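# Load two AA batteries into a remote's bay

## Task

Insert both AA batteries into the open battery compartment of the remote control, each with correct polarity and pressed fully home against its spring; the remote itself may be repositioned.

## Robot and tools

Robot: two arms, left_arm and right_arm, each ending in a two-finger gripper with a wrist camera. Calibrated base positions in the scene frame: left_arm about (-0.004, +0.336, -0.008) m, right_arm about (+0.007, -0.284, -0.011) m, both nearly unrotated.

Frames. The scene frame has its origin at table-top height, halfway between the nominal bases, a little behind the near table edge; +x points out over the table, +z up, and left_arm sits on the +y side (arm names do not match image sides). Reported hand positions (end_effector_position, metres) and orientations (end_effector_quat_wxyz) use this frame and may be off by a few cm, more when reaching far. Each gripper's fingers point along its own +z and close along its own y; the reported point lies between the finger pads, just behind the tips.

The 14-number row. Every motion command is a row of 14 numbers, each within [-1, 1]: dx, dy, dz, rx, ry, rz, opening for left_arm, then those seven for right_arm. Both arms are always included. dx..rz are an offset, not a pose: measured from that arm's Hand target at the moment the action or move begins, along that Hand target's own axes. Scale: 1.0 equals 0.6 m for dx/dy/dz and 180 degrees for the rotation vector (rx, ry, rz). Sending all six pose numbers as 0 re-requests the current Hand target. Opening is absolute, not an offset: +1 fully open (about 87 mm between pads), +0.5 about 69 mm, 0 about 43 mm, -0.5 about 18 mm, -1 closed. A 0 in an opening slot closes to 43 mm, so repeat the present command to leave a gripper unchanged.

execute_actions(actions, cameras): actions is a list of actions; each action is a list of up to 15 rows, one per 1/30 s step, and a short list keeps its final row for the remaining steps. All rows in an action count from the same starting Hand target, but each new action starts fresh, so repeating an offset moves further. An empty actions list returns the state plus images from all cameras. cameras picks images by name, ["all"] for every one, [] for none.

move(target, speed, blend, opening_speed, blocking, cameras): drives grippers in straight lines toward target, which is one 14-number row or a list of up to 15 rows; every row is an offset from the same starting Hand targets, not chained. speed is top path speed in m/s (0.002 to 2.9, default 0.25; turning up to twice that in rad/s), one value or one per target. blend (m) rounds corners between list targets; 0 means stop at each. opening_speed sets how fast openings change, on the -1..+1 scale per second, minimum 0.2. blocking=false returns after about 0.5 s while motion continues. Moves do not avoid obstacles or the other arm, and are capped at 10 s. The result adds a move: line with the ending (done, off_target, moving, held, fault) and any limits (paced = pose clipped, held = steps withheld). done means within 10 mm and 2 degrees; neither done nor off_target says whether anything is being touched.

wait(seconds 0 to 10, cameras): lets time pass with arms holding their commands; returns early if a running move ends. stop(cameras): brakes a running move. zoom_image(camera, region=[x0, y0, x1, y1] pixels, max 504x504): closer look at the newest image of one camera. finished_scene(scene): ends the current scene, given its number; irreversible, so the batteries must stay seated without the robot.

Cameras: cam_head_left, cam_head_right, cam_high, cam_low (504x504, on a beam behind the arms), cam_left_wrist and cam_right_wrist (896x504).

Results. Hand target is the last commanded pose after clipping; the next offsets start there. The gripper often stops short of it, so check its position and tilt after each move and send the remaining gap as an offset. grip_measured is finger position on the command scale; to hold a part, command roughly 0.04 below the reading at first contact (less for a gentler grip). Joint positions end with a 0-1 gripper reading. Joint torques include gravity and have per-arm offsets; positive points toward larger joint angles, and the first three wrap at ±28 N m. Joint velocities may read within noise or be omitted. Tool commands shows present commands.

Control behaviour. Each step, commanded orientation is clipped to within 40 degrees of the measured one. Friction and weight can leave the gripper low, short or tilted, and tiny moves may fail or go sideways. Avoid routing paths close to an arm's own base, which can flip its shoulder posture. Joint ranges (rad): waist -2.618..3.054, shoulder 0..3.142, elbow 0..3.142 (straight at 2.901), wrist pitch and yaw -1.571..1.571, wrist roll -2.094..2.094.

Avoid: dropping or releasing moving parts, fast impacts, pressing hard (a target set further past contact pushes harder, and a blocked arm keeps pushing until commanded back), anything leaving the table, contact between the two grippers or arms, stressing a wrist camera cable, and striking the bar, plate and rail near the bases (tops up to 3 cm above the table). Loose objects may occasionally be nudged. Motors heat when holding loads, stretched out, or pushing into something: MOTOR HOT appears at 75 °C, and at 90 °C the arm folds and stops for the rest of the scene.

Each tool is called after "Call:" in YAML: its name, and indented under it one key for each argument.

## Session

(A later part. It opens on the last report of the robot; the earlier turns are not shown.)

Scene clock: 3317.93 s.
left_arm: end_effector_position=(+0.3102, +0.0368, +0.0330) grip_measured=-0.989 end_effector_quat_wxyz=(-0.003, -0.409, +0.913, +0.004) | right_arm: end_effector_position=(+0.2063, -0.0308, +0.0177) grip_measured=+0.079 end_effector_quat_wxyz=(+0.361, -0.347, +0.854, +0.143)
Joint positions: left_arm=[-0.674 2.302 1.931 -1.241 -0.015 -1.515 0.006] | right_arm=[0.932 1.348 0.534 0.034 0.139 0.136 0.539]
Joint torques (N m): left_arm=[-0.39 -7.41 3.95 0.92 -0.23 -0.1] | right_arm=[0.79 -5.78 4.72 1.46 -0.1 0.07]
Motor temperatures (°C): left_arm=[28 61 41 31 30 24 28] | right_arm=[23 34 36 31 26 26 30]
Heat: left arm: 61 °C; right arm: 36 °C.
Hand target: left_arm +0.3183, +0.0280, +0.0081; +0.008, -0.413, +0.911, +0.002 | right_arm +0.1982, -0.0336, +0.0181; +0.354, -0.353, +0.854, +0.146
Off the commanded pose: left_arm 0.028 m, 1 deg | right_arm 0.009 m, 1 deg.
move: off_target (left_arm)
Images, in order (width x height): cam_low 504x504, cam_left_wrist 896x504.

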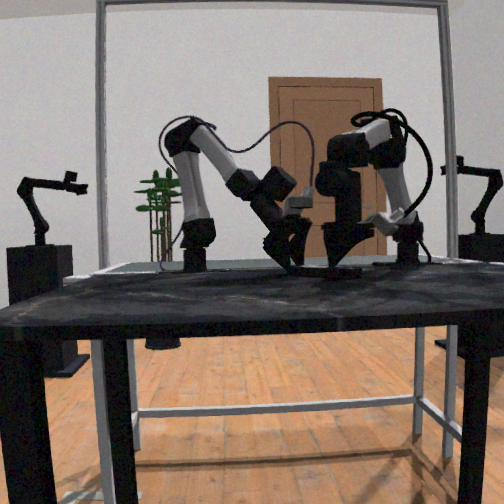

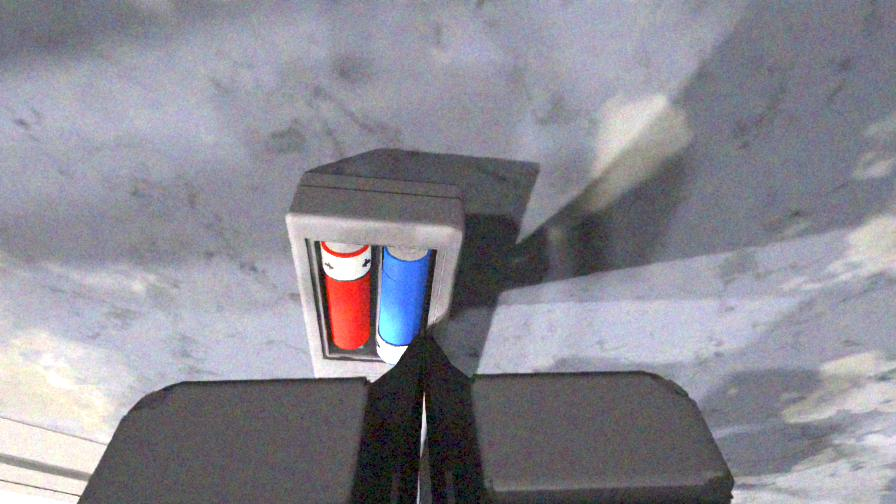

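Call:
move:
  target:
    - [0.0,0.008,-0.03,0,0,0,-1,0,0,0,0,0,0,0.02]
    - [0.005,0.018,-0.095,0,0,0,-1,0,0,0,0,0,0,0.02]
  speed: 0.1
  blend: [0.005,0]
  cameras: ["cam_left_wrist", "cam_low"]

Call:
zoom_image:
  camera: "cam_left_wrist"
  region: [340, 200, 500, 360]

Call:
zoom_image:
  camera: "cam_low"
  region: [305, 235, 385, 295]

Scene clock: 3328.73 s.
left_arm: end_effector_position=(+0.2991, +0.0409, +0.0441) grip_measured=-0.989 end_effector_quat_wxyz=(-0.014, -0.407, +0.913, +0.026) | right_arm: end_effector_position=(+0.2059, -0.0305, +0.0177) grip_measured=+0.079 end_effector_quat_wxyz=(+0.360, -0.349, +0.853, +0.143)
Joint positions: left_arm=[-0.683 2.303 1.975 -1.333 -0.015 -1.521 0.006] | right_arm=[0.932 1.348 0.534 0.034 0.136 0.132 0.539]
Joint torques (N m): left_arm=[-0.54 -13.34 10.24 0.06 -0.21 -0.14] | right_arm=[0.76 -5.79 4.67 1.46 -0.1 0.07]
Motor temperatures (°C): left_arm=[28 58 40 31 30 24 27] | right_arm=[23 34 36 31 26 26 30]
Heat: left arm: 58 °C; right arm: 36 °C.
Hand target: left_arm +0.3074, +0.0323, +0.0650; +0.008, -0.413, +0.911, +0.002 | right_arm +0.1982, -0.0336, +0.0181; +0.354, -0.353, +0.854, +0.146
Off the commanded pose: left_arm 0.024 m, 4 deg | right_arm 0.008 m, 1 deg.
move: off_target (left_arm)
Images, in order (width x height): cam_low 504x504, cam_left_wrist 896x504.

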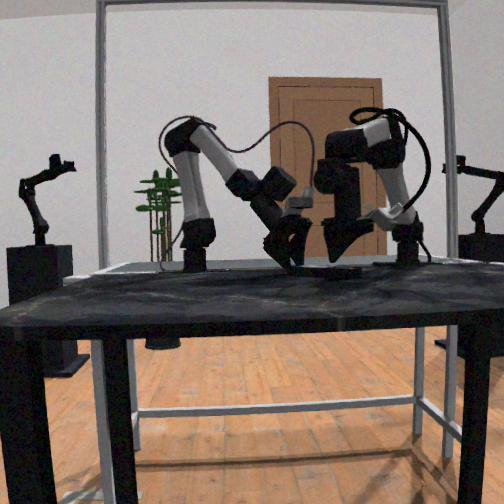

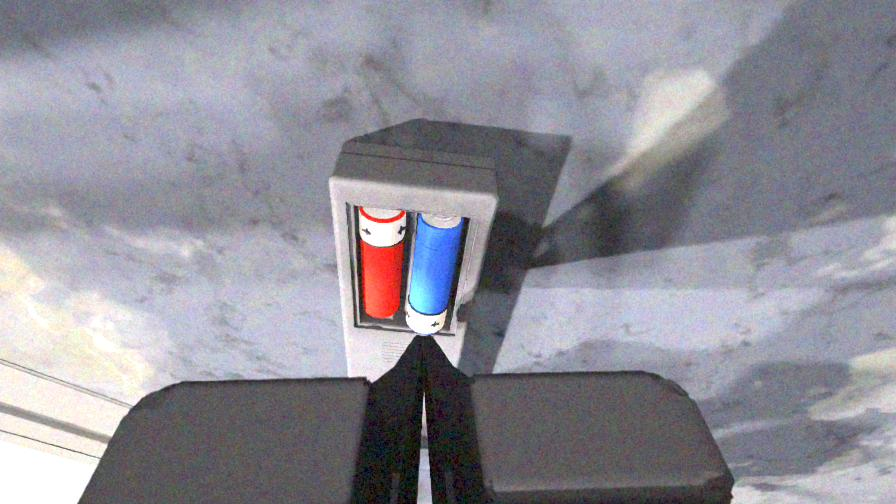

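Scaled by 3.150 from the camera's 896x504 image, which has a finer 1280x720 frame.

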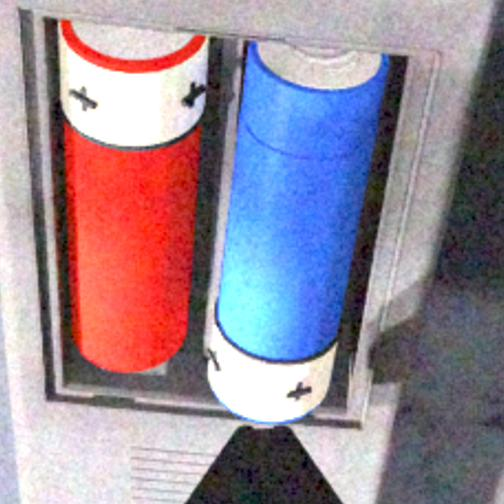

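Scaled by 6.300 from the camera's 504x504 image, which has a finer 720x720 frame.

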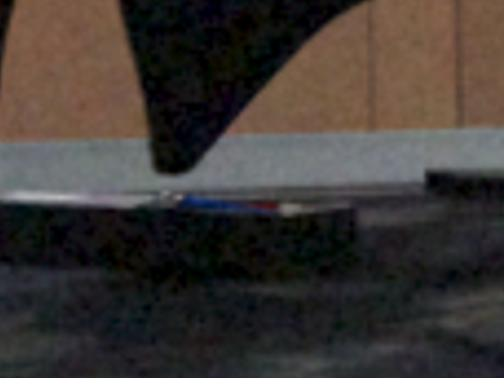

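Call:
move:
  target:
    - [0.0,0.003,0.05,0,0,0,-1,0,0,0,0,0,0,0.02]
    - [0.0,0.003,0.08,0,0,0,-1,0,0,0,0,0,0,0.02]
  speed: [0.1,0.05]
  blend: [0.005,0]
  cameras: ["cam_left_wrist", "cam_low"]

Call:
zoom_image:
  camera: "cam_left_wrist"
  region: [340, 200, 500, 360]

Call:
zoom_image:
  camera: "cam_low"
  region: [305, 235, 385, 295]

Scene clock: 3336.13 s.
left_arm: end_effector_position=(+0.3004, +0.0406, +0.0346) grip_measured=-0.989 end_effector_quat_wxyz=(-0.005, -0.408, +0.913, +0.008) | right_arm: end_effector_position=(+0.2059, -0.0305, +0.0177) grip_measured=+0.079 end_effector_quat_wxyz=(+0.360, -0.349, +0.853, +0.143)
Joint positions: left_arm=[-0.682 2.265 1.875 -1.23 -0.015 -1.521 0.006] | right_arm=[0.932 1.348 0.534 0.034 0.136 0.132 0.539]
Joint torques (N m): left_arm=[-0.28 -8.94 3.11 0.86 -0.22 -0.11] | right_arm=[0.77 -5.78 4.74 1.46 -0.09 0.07]
Motor temperatures (°C): left_arm=[28 59 40 31 30 24 27] | right_arm=[23 34 36 31 26 26 30]
Heat: left arm: 59 °C; right arm: 36 °C.
Hand target: left_arm +0.3067, +0.0340, +0.0170; +0.008, -0.413, +0.911, +0.002 | right_arm +0.1982, -0.0336, +0.0181; +0.354, -0.353, +0.854, +0.146
Off the commanded pose: left_arm 0.020 m, 2 deg | right_arm 0.008 m, 1 deg.
move: off_target (left_arm)
Images, in order (width x height): cam_low 504x504, cam_left_wrist 896x504.

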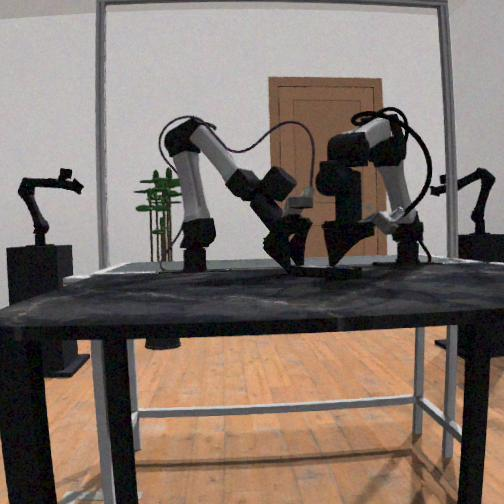

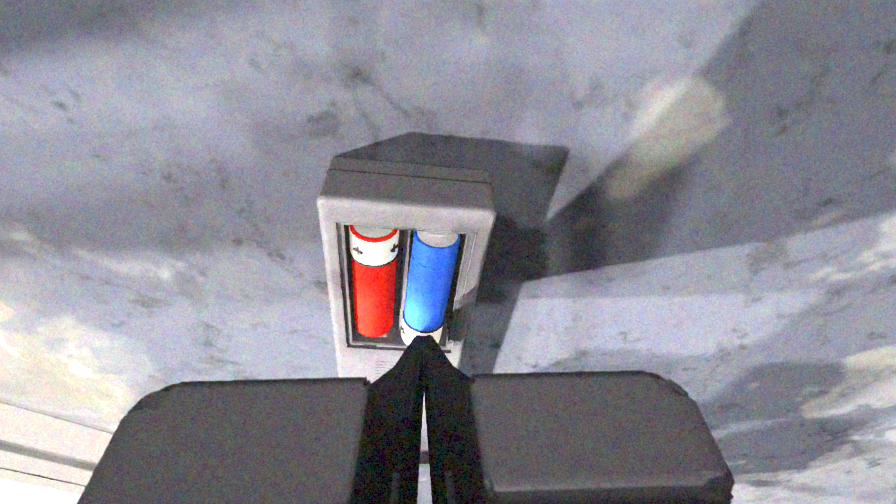

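Scaled by 3.150 from the camera's 896x504 image, which has a finer 1280x720 frame.

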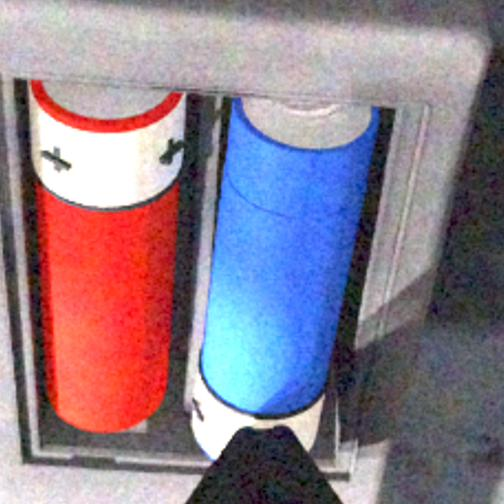

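Scaled by 6.300 from the camera's 504x504 image, which has a finer 720x720 frame.

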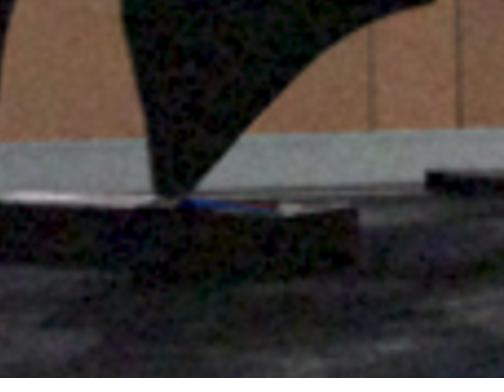

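Call:
move:
  target: [0.0,0.0,0.025,0,0,0,-1,0,0,0,0,0,0,0.02]
  speed: 0.05
  cameras: ["cam_left_wrist", "cam_low"]

Call:
zoom_image:
  camera: "cam_left_wrist"
  region: [340, 200, 500, 360]

Call:
zoom_image:
  camera: "cam_low"
  region: [305, 235, 385, 295]

Scene clock: 3342.77 s.
left_arm: end_effector_position=(+0.3002, +0.0403, +0.0339) grip_measured=-0.989 end_effector_quat_wxyz=(-0.005, -0.410, +0.912, -0.002) | right_arm: end_effector_position=(+0.2059, -0.0305, +0.0177) grip_measured=+0.079 end_effector_quat_wxyz=(+0.360, -0.349, +0.853, +0.143)
Joint positions: left_arm=[-0.679 2.245 1.839 -1.195 -0.006 -1.521 0.006] | right_arm=[0.932 1.348 0.534 0.034 0.136 0.132 0.539]
Joint torques (N m): left_arm=[-0.53 -6.54 2.22 1.06 -0.32 -0.1] | right_arm=[0.75 -5.79 4.71 1.46 -0.1 0.06]
Motor temperatures (°C): left_arm=[27 59 40 31 30 24 27] | right_arm=[23 34 36 31 26 26 30]
Heat: left arm: 59 °C; right arm: 36 °C.
Hand target: left_arm +0.3069, +0.0341, +0.0020; +0.008, -0.413, +0.911, +0.002 | right_arm +0.1982, -0.0336, +0.0181; +0.354, -0.353, +0.854, +0.146
Off the commanded pose: left_arm 0.033 m, 2 deg | right_arm 0.008 m, 1 deg.
move: off_target (left_arm)
Images, in order (width x height): cam_low 504x504, cam_left_wrist 896x504.

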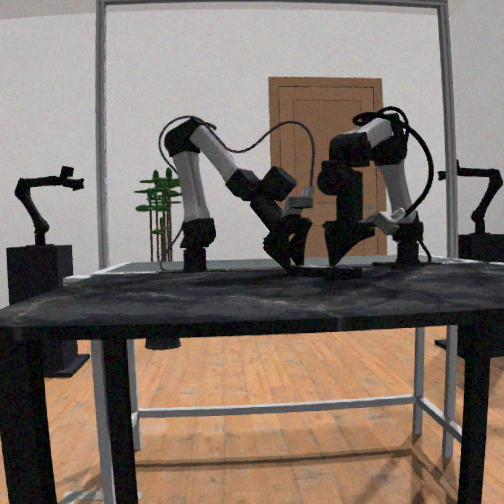

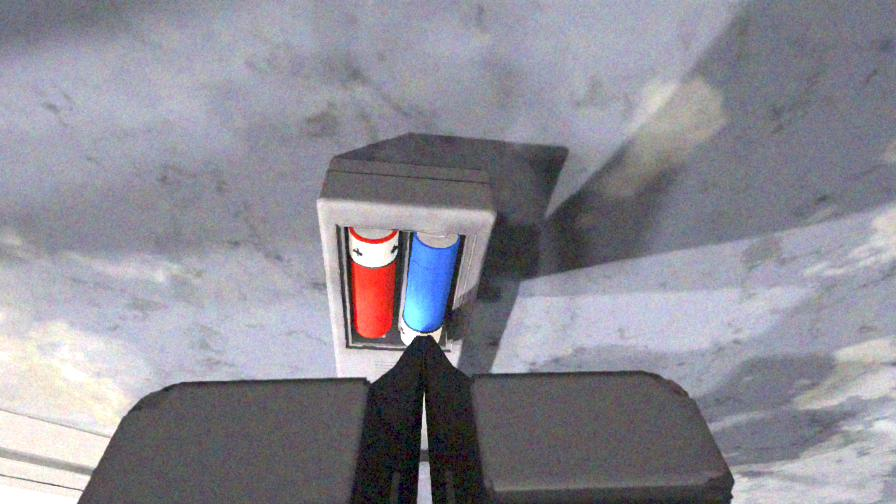

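Scaled by 3.150 from the camera's 896x504 image, which has a finer 1280x720 frame.

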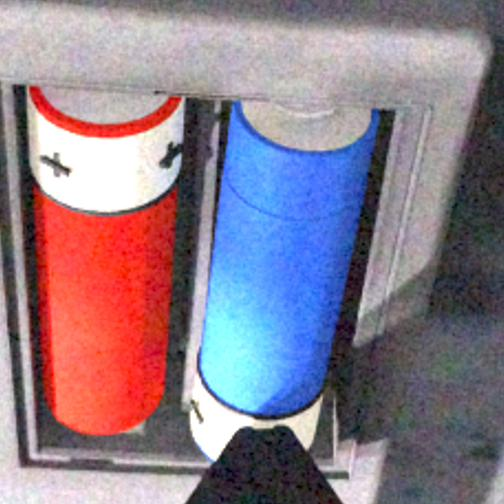

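Scaled by 6.300 from the camera's 504x504 image, which has a finer 720x720 frame.

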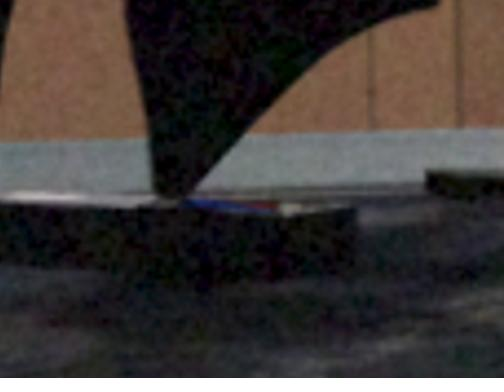

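Call:
move:
  target: [-0.03,0.0,0.005,0,0,0,-1,0,0,0,0,0,0,0.02]
  speed: 0.05
  cameras: ["cam_left_wrist", "cam_low"]

Call:
zoom_image:
  camera: "cam_left_wrist"
  region: [340, 200, 500, 360]

Call:
zoom_image:
  camera: "cam_low"
  region: [305, 235, 385, 295]

Scene clock: 3354.67 s.
left_arm: end_effector_position=(+0.3013, +0.0411, +0.0343) grip_measured=-0.989 end_effector_quat_wxyz=(-0.019, -0.407, +0.913, -0.013) | right_arm: end_effector_position=(+0.2059, -0.0305, +0.0177) grip_measured=+0.079 end_effector_quat_wxyz=(+0.360, -0.349, +0.853, +0.143)
Joint positions: left_arm=[-0.662 2.242 1.829 -1.183 0.028 -1.498 0.006] | right_arm=[0.932 1.348 0.534 0.034 0.136 0.132 0.539]
Joint torques (N m): left_arm=[0.79 -5.78 3.17 0.98 -0.69 0.08] | right_arm=[0.79 -5.78 4.72 1.47 -0.09 0.06]
Motor temperatures (°C): left_arm=[27 57 39 31 30 24 27] | right_arm=[23 33 36 31 26 26 30]
Heat: left arm: 57 °C; right arm: 36 °C.
Hand target: left_arm +0.3188, +0.0477, -0.0007; +0.008, -0.413, +0.911, +0.002 | right_arm +0.1982, -0.0336, +0.0181; +0.354, -0.353, +0.854, +0.146
Off the commanded pose: left_arm 0.040 m, 4 deg | right_arm 0.008 m, 1 deg.
move: off_target (left_arm)
Images, in order (width x height): cam_low 504x504, cam_left_wrist 896x504.

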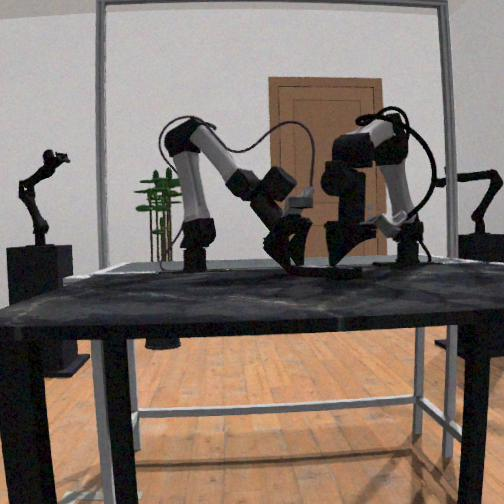

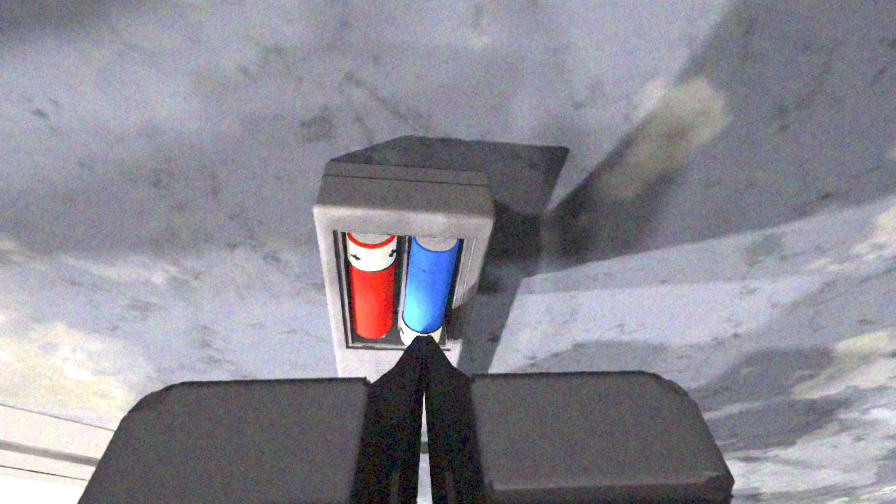

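Scaled by 3.150 from the camera's 896x504 image, which has a finer 1280x720 frame.

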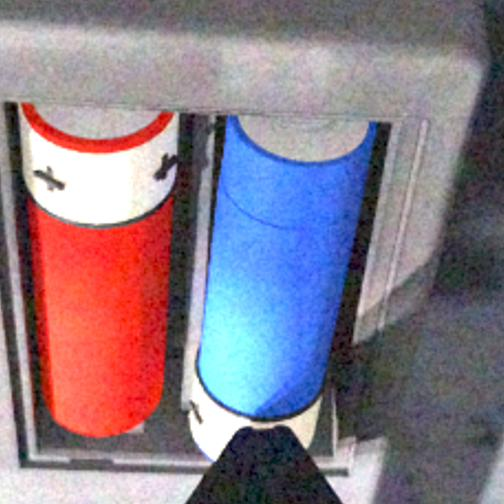

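Scaled by 6.300 from the camera's 504x504 image, which has a finer 720x720 frame.

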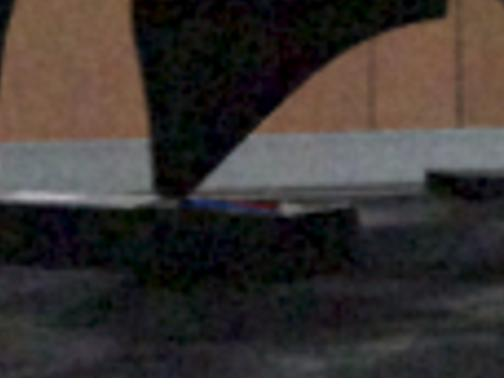

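Call:
move:
  target: [-0.025,0.0,0.008,0,0,0,-1,0,0,0,0,0,0,0.02]
  speed: 0.05
  cameras: ["cam_left_wrist", "cam_low"]

Call:
zoom_image:
  camera: "cam_left_wrist"
  region: [340, 200, 500, 360]

Call:
zoom_image:
  camera: "cam_low"
  region: [305, 235, 385, 295]

Scene clock: 3359.97 s.
left_arm: end_effector_position=(+0.3051, +0.0446, +0.0307) grip_measured=-0.989 end_effector_quat_wxyz=(-0.032, -0.403, +0.914, -0.021) | right_arm: end_effector_position=(+0.2059, -0.0305, +0.0177) grip_measured=+0.079 end_effector_quat_wxyz=(+0.360, -0.349, +0.853, +0.143)
Joint positions: left_arm=[-0.637 2.25 1.822 -1.167 0.059 -1.466 0.006] | right_arm=[0.932 1.348 0.534 0.034 0.136 0.132 0.539]
Joint torques (N m): left_arm=[1.58 -5.75 3.88 0.93 -1.02 0.11] | right_arm=[0.77 -5.79 4.71 1.47 -0.09 0.07]
Motor temperatures (°C): left_arm=[27 56 39 31 30 24 27] | right_arm=[23 33 36 31 26 26 30]
Heat: left arm: 56 °C; right arm: 36 °C.
Hand target: left_arm +0.3288, +0.0590, -0.0053; +0.008, -0.413, +0.911, +0.002 | right_arm +0.1982, -0.0336, +0.0181; +0.354, -0.353, +0.854, +0.146
Off the commanded pose: left_arm 0.045 m, 5 deg | right_arm 0.008 m, 1 deg.
move: off_target (left_arm)
Images, in order (width x height): cam_low 504x504, cam_left_wrist 896x504.

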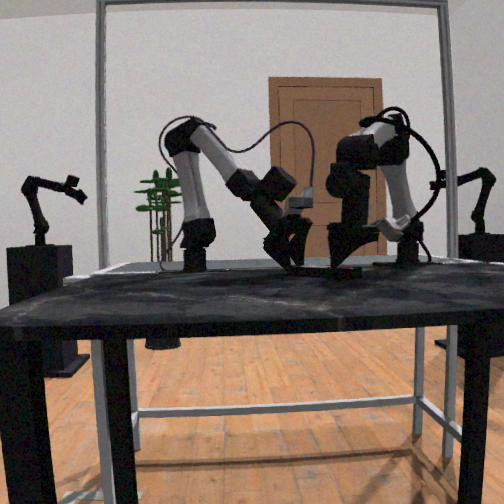

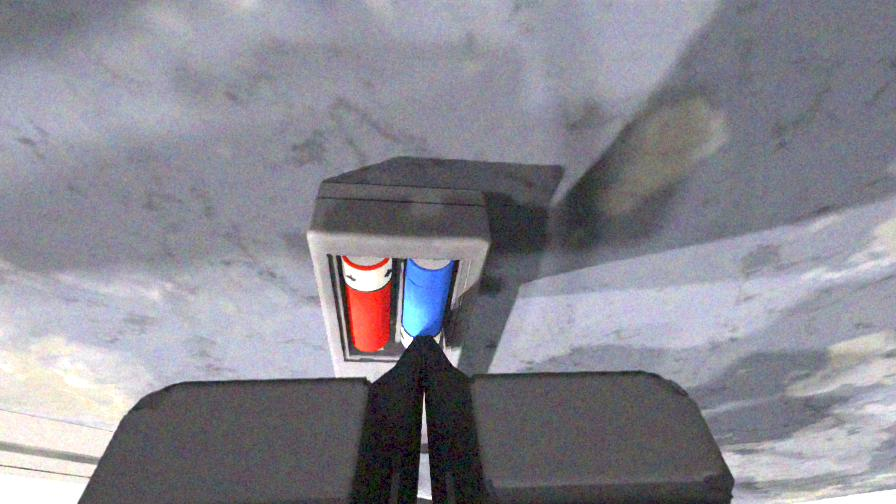

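Scaled by 3.150 from the camera's 896x504 image, which has a finer 1280x720 frame.

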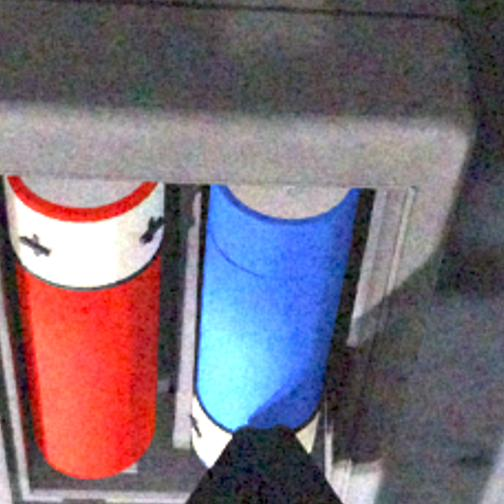

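Scaled by 6.300 from the camera's 504x504 image, which has a finer 720x720 frame.

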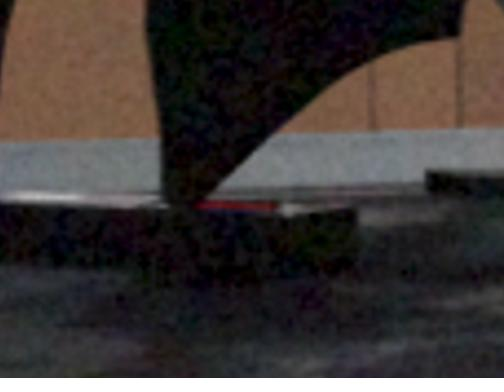

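Call:
move:
  target:
    - [0.05,0.0,-0.03,0,0,0,-1,0,0,0,0,0,0,0.02]
    - [0.05,0.0,-0.14,0,0,0,-1,0,0,0,0,0,0,0.02]
  speed: 0.1
  blend: [0.005,0]
  cameras: ["cam_left_wrist", "cam_low"]

Call:
zoom_image:
  camera: "cam_left_wrist"
  region: [340, 180, 500, 340]

Call:
zoom_image:
  camera: "cam_low"
  region: [305, 235, 385, 295]

Scene clock: 3368.33 s.
left_arm: end_effector_position=(+0.3027, +0.0432, +0.0708) grip_measured=-0.989 end_effector_quat_wxyz=(-0.006, -0.408, +0.913, +0.011) | right_arm: end_effector_position=(+0.2061, -0.0307, +0.0177) grip_measured=+0.079 end_effector_quat_wxyz=(+0.361, -0.349, +0.853, +0.143)
Joint positions: left_arm=[-0.676 2.265 2.02 -1.38 -0.016 -1.515 0.006] | right_arm=[0.932 1.348 0.534 0.034 0.138 0.132 0.539]
Joint torques (N m): left_arm=[-0.7 -10.32 10.28 0.11 -0.21 -0.13] | right_arm=[0.79 -5.78 4.72 1.46 -0.1 0.07]
Motor temperatures (°C): left_arm=[28 55 39 31 30 24 27] | right_arm=[23 33 36 31 26 26 30]
Heat: left arm: 55 °C; right arm: 36 °C.
Hand target: left_arm +0.3079, +0.0356, +0.0782; +0.008, -0.413, +0.911, +0.002 | right_arm +0.1982, -0.0336, +0.0181; +0.354, -0.353, +0.854, +0.146
Off the commanded pose: left_arm 0.012 m, 2 deg | right_arm 0.008 m, 1 deg.
move: off_target (left_arm)
Images, in order (width x height): cam_low 504x504, cam_left_wrist 896x504.

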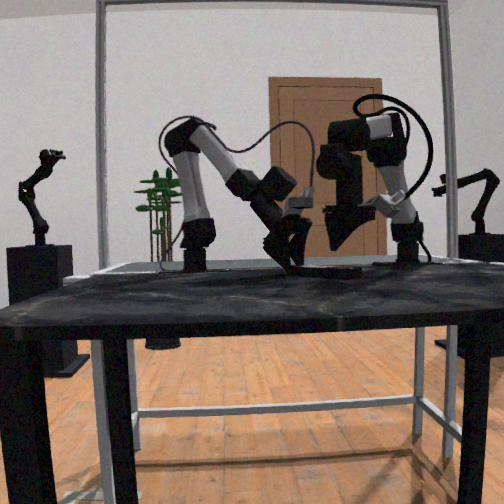

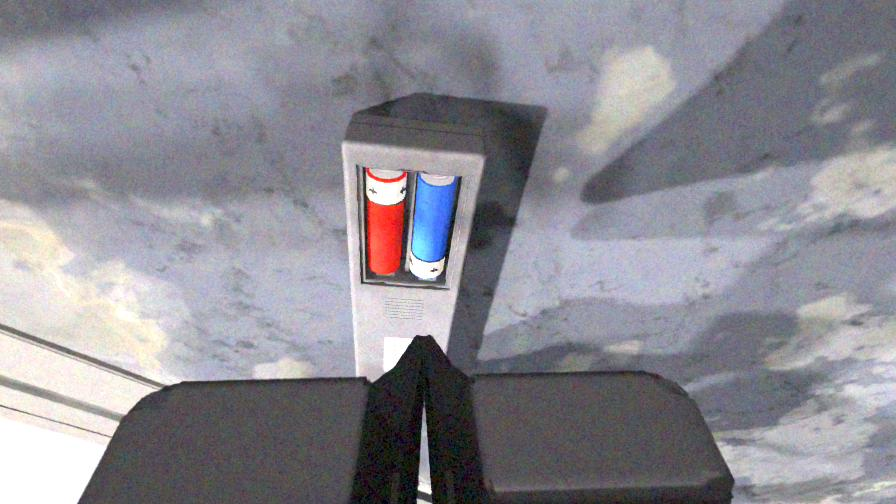

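Scaled by 3.150 from the camera's 896x504 image, which has a finer 1280x720 frame.

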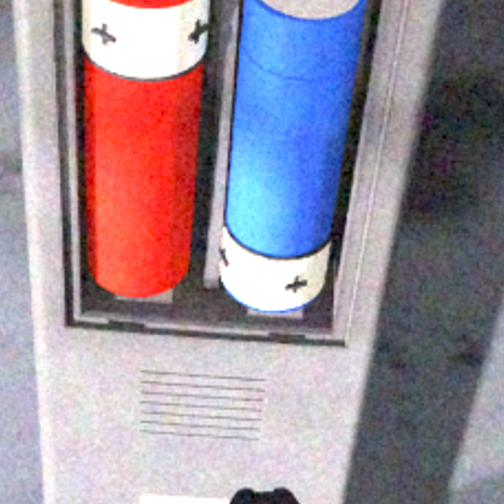

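Scaled by 6.300 from the camera's 504x504 image, which has a finer 720x720 frame.

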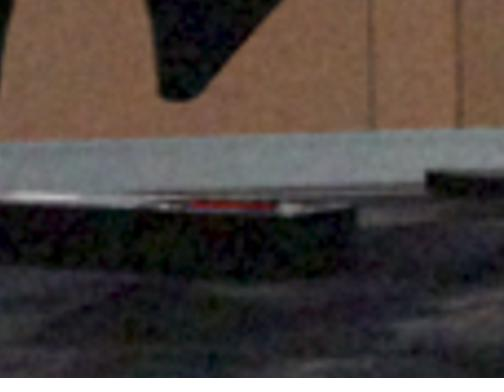

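Call:
zoom_image:
  camera: "cam_left_wrist"
  region: [345, 150, 485, 290]

Call:
zoom_image:
  camera: "cam_low"
  region: [325, 250, 375, 285]

Scaled by 3.600 from the camera's 896x504 image, which has a finer 1280x720 frame.

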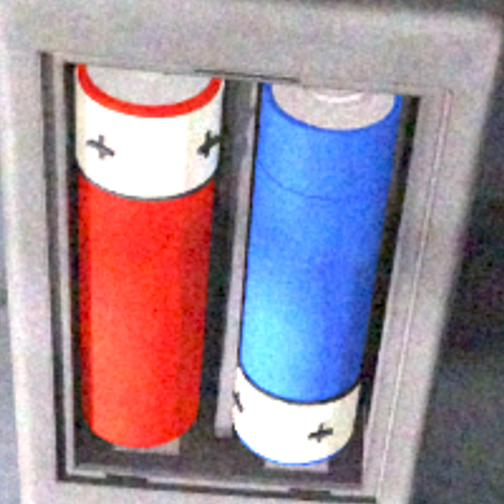

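Scaled by 10.080 from the camera's 504x504 image, which has a finer 720x720 frame.

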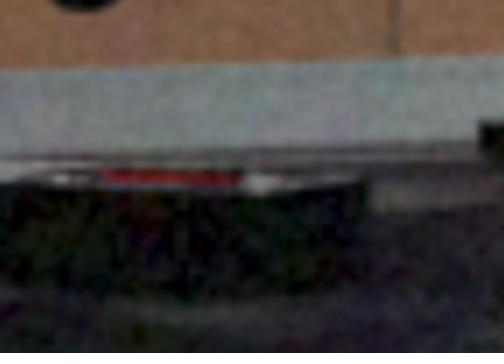

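Call:
move:
  target:
    - [0,0,-0.03,0,0,0,-1,-0.009,-0.0058,0.009,0,0,0,0.02]
    - [0,0,-0.03,0,0,0,-1,-0.009,-0.0058,0.009,0,0,0,0.3]
    - [0,0,-0.03,0,0,0,-1,-0.009,-0.0058,-0.141,0,0,0,0.3]
  speed: [0.05,0.05,0.12]
  opening_speed: 0.5
  cameras: ["cam_low", "cam_left_wrist", "cam_head_left"]

Call:
zoom_image:
  camera: "cam_low"
  region: [305, 235, 385, 295]

Scene clock: 3463.17 s.
left_arm: end_effector_position=(+0.3030, +0.0425, +0.0896) grip_measured=-0.989 end_effector_quat_wxyz=(-0.006, -0.408, +0.913, +0.010) | right_arm: end_effector_position=(+0.1545, -0.0845, +0.0582) grip_measured=+0.300 end_effector_quat_wxyz=(+0.328, -0.368, +0.860, +0.135)
Joint positions: left_arm=[-0.677 2.273 2.107 -1.459 -0.016 -1.517 0.006] | right_arm=[0.973 0.946 0.534 -0.44 0.135 0.148 0.65]
Joint torques (N m): left_arm=[-0.59 -10.24 10.28 0.11 -0.21 -0.13] | right_arm=[0.77 -2.51 10.89 1.55 0.15 0.17]
Motor temperatures (°C): left_arm=[27 62 44 29 29 24 27] | right_arm=[23 33 36 31 26 26 29]
Heat: left arm: 62 °C; right arm: 36 °C.
Hand target: left_arm +0.3076, +0.0355, +0.0962; +0.008, -0.413, +0.911, +0.002 | right_arm +0.1610, -0.0756, +0.0817; +0.354, -0.353, +0.854, +0.146
Off the commanded pose: left_arm 0.011 m, 2 deg | right_arm 0.026 m, 4 deg.
move: off_target (left_arm, right_arm)
Images, in order (width x height): cam_head_left 504x504, cam_low 504x504, cam_left_wrist 896x504.

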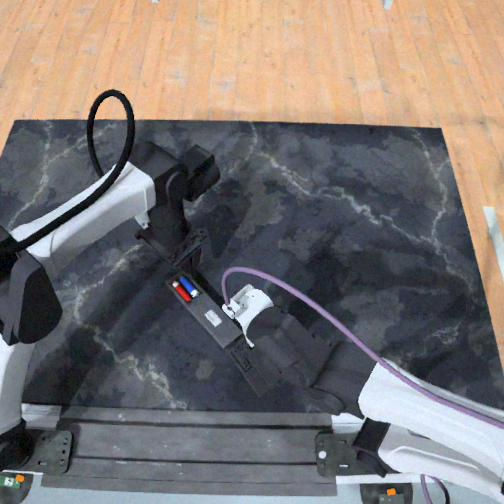

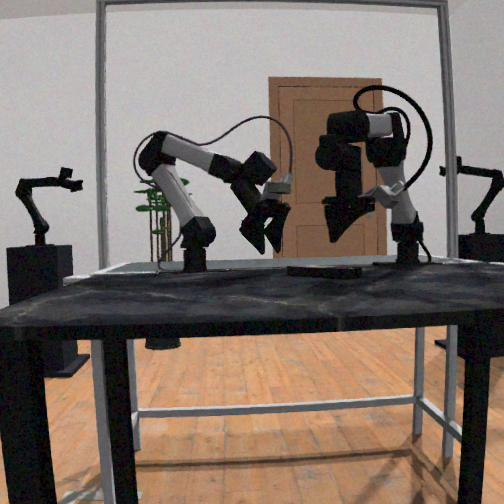

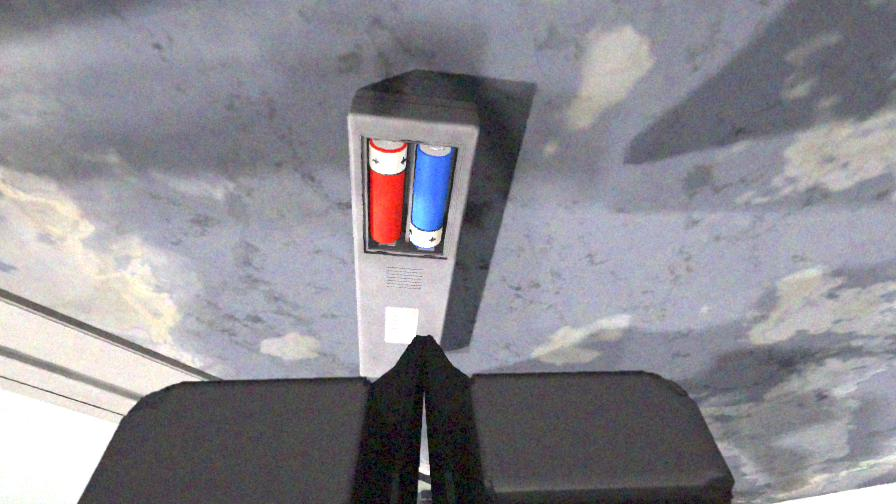

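Scaled by 6.300 from the camera's 504x504 image, which has a finer 720x720 frame.

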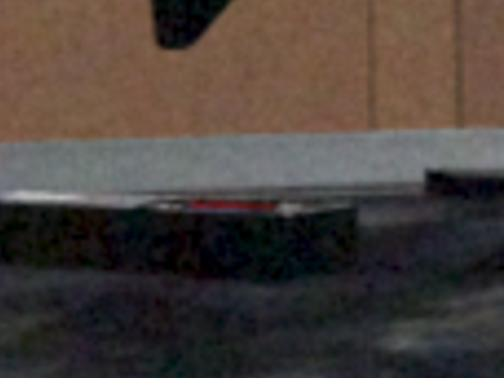

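Call:
zoom_image:
  camera: "cam_head_left"
  region: [155, 265, 225, 335]

Call:
zoom_image:
  camera: "cam_left_wrist"
  region: [350, 125, 480, 265]

Scaled by 7.200 from the camera's 504x504 image, which has a finer 720x720 frame.

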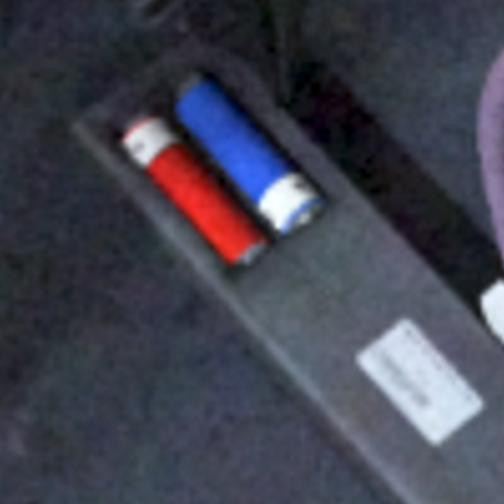

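Scaled by 3.600 from the camera's 896x504 image, which has a finer 1280x720 frame.

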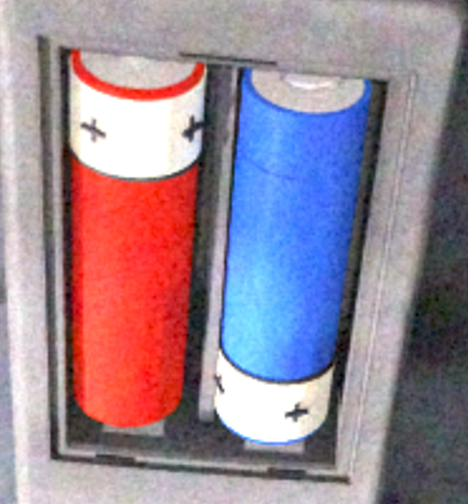

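Call:
move:
  target:
    - [0,0.12,-0.12,0,0,0,-1,0,0,0,0,0,0,0.3]
    - [0,0.22,-0.14,0,0,0,-1,-0.17,0,0.17,0,0,0,0.3]
  speed: 0.2
  blend: [0.02,0]
  cameras: ["cam_right_wrist", "cam_head_left", "cam_high"]

Call:
zoom_image:
  camera: "cam_head_left"
  region: [155, 265, 225, 335]

Scene clock: 3493.97 s.
left_arm: end_effector_position=(+0.2094, +0.1193, +0.1742) grip_measured=-0.989 end_effector_quat_wxyz=(-0.002, -0.408, +0.913, +0.004) | right_arm: end_effector_position=(+0.2443, +0.0058, +0.0598) grip_measured=+0.300 end_effector_quat_wxyz=(+0.315, -0.357, +0.871, +0.123)
Joint positions: left_arm=[-0.677 1.773 1.733 -1.571 -0.016 -1.517 0.006] | right_arm=[0.886 1.535 0.945 -0.293 0.095 0.108 0.65]
Joint torques (N m): left_arm=[-0.24 -9.25 5.49 0.18 -0.2 -0.1] | right_arm=[-0.1 -4.66 10.24 2.29 -0.19 -0.11]
Motor temperatures (°C): left_arm=[27 61 47 29 29 24 27] | right_arm=[23 32 40 32 26 26 29]
Heat: left arm: 61 °C; right arm: 40 °C.
Hand target: left_arm +0.2072, +0.1216, +0.1797; +0.008, -0.413, +0.911, +0.002 | right_arm +0.2631, +0.0263, +0.0817; +0.354, -0.353, +0.854, +0.146
Off the commanded pose: left_arm 0.006 m, 1 deg | right_arm 0.035 m, 6 deg.
joint sent to its limit (left arm) — joint 4 (wrist pitch), lower limit. The joint targets are off in position, not in orientation.
move: off_target (right_arm)
Images, in order (width x height): cam_head_left 504x504, cam_high 504x504, cam_right_wrist 896x504.

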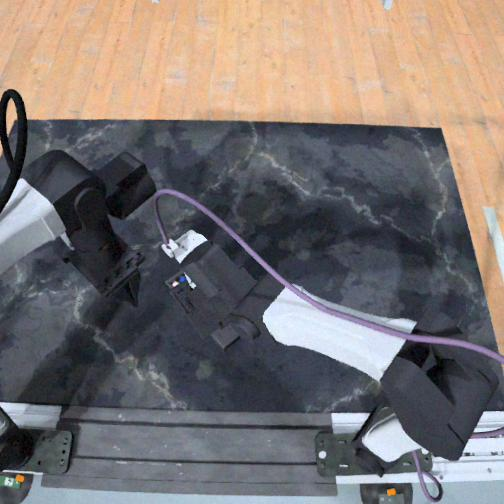

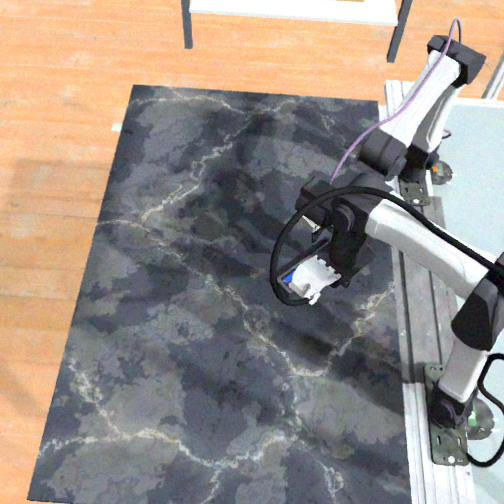

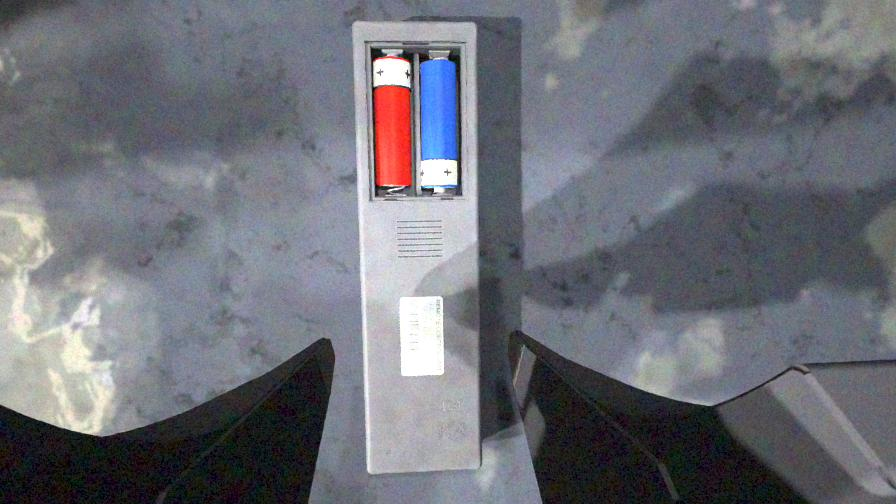

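Scaled by 7.200 from the camera's 504x504 image, which has a finer 720x720 frame.

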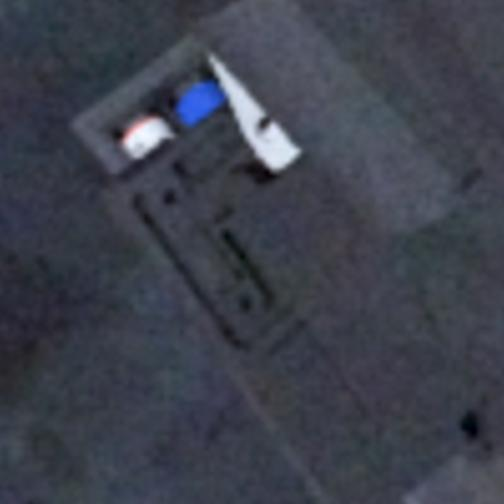

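Call:
zoom_image:
  camera: "cam_right_wrist"
  region: [340, 20, 500, 210]

Call:
zoom_image:
  camera: "cam_right_wrist"
  region: [360, 140, 475, 210]

Call:
zoom_image:
  camera: "cam_right_wrist"
  region: [360, 30, 475, 100]

Scaled by 2.653 from the camera's 896x504 image, which has a finer 1280x720 frame.

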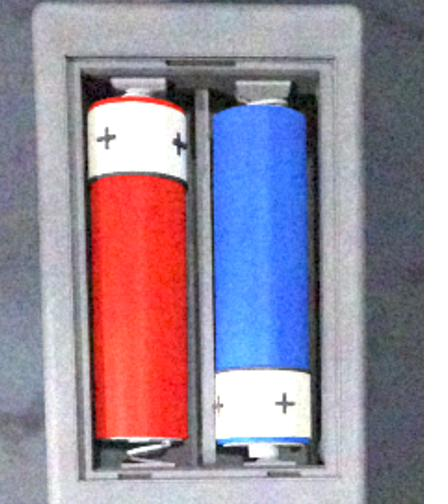

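Scaled by 4.383 from the camera's 896x504 image, which has a finer 1280x720 frame.

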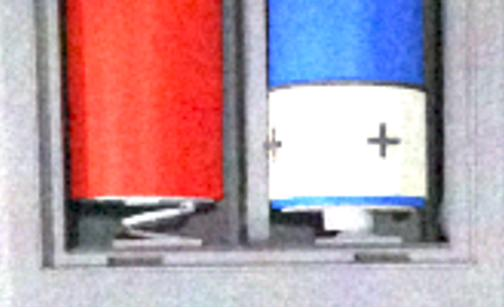

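Scaled by 4.383 from the camera's 896x504 image, which has a finer 1280x720 frame.

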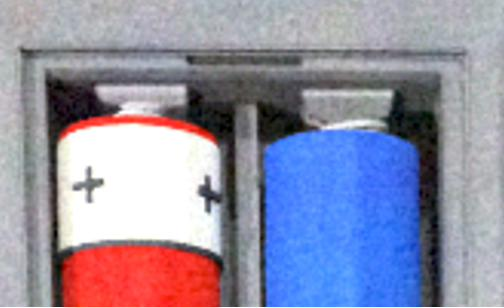

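Call:
move:
  target: [0.0,0.15,0.08,0,-0.15,0,-1,0.06,0.1,-0.15,0,0,0,0.3]
  speed: 0.2
  cameras: ["cam_right_wrist", "cam_left_wrist", "cam_high"]

Scene clock: 3692.87 s.
left_arm: end_effector_position=(+0.1705, +0.1536, +0.1558) grip_measured=-0.989 end_effector_quat_wxyz=(+0.096, -0.404, +0.909, +0.047) | right_arm: end_effector_position=(+0.1915, +0.0134, +0.0955) grip_measured=+0.300 end_effector_quat_wxyz=(+0.339, -0.369, +0.854, +0.143)
Joint positions: left_arm=[-0.812 1.569 1.457 -1.517 -0.225 -1.65 0.006] | right_arm=[1.053 1.361 0.912 -0.384 0.185 0.2 0.65]
Joint torques (N m): left_arm=[-0.1 -5.29 7.25 0.19 -0.18 0.08] | right_arm=[0.75 -6.72 6.74 1.64 0.19 0.18]
Motor temperatures (°C): left_arm=[27 57 41 28 28 24 27] | right_arm=[23 33 49 40 26 26 27]
Heat: left arm: 57 °C; right arm: 49 °C.
Hand target: left_arm +0.1721, +0.1503, +0.1584; +0.100, -0.402, +0.909, +0.041 (not the last commanded pose) | right_arm +0.1937, +0.0124, +0.1071; +0.354, -0.353, +0.854, +0.146 (not the last commanded pose)
Off the commanded pose: left_arm 0.048 m, 16 deg | right_arm 0.042 m, 2 deg.
move: held (left_arm; a check stopped the path), off_target (right_arm; braked when a check withheld steps of left_arm); limits=held
pose unreachable (left arm): on one or more control steps of this call, first in action 0 (counted from 0), this arm could not follow its commanded pose, so it was not sent that pose on those steps. It may still have moved: this result reports where it is.
cause: moving toward the commanded pose would bring a part of the arm too close to another arm (this arm's wrist (the part past joint 4) and the right arm's wrist camera, along the way the arms are being sent, or toward where that arm still pushes).
Images, in order (width x height): cam_high 504x504, cam_left_wrist 896x504, cam_right_wrist 896x504.

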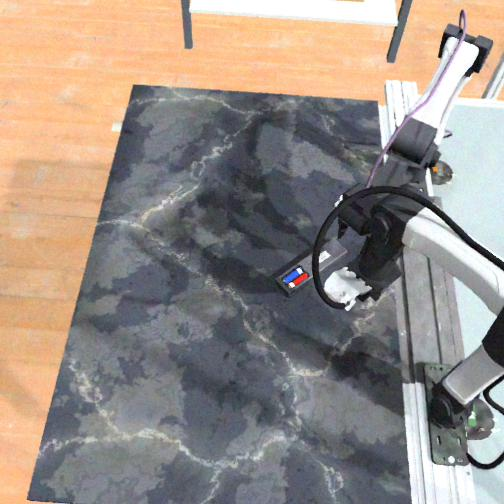

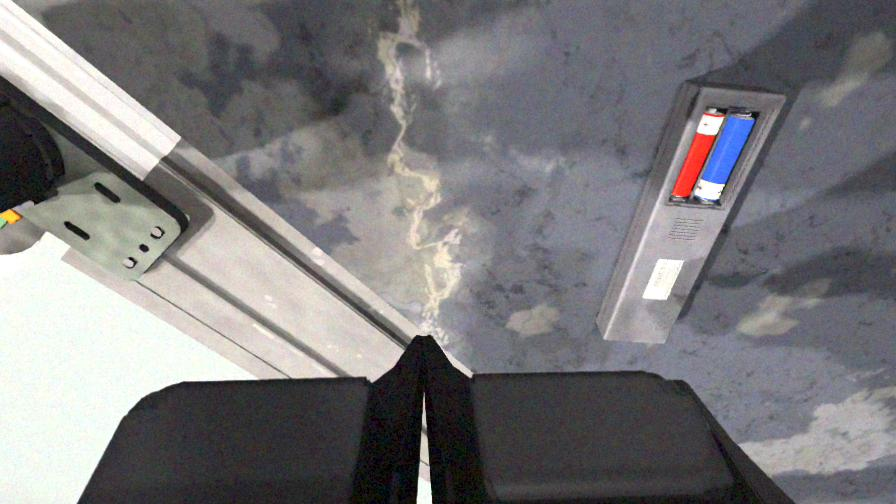

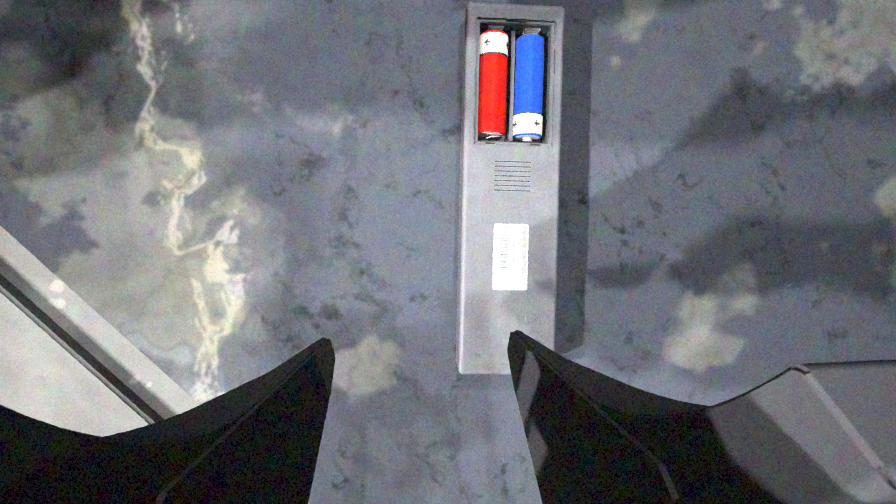

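Call:
finished_scene:
  scene: 1

The scene is finished: the task was done.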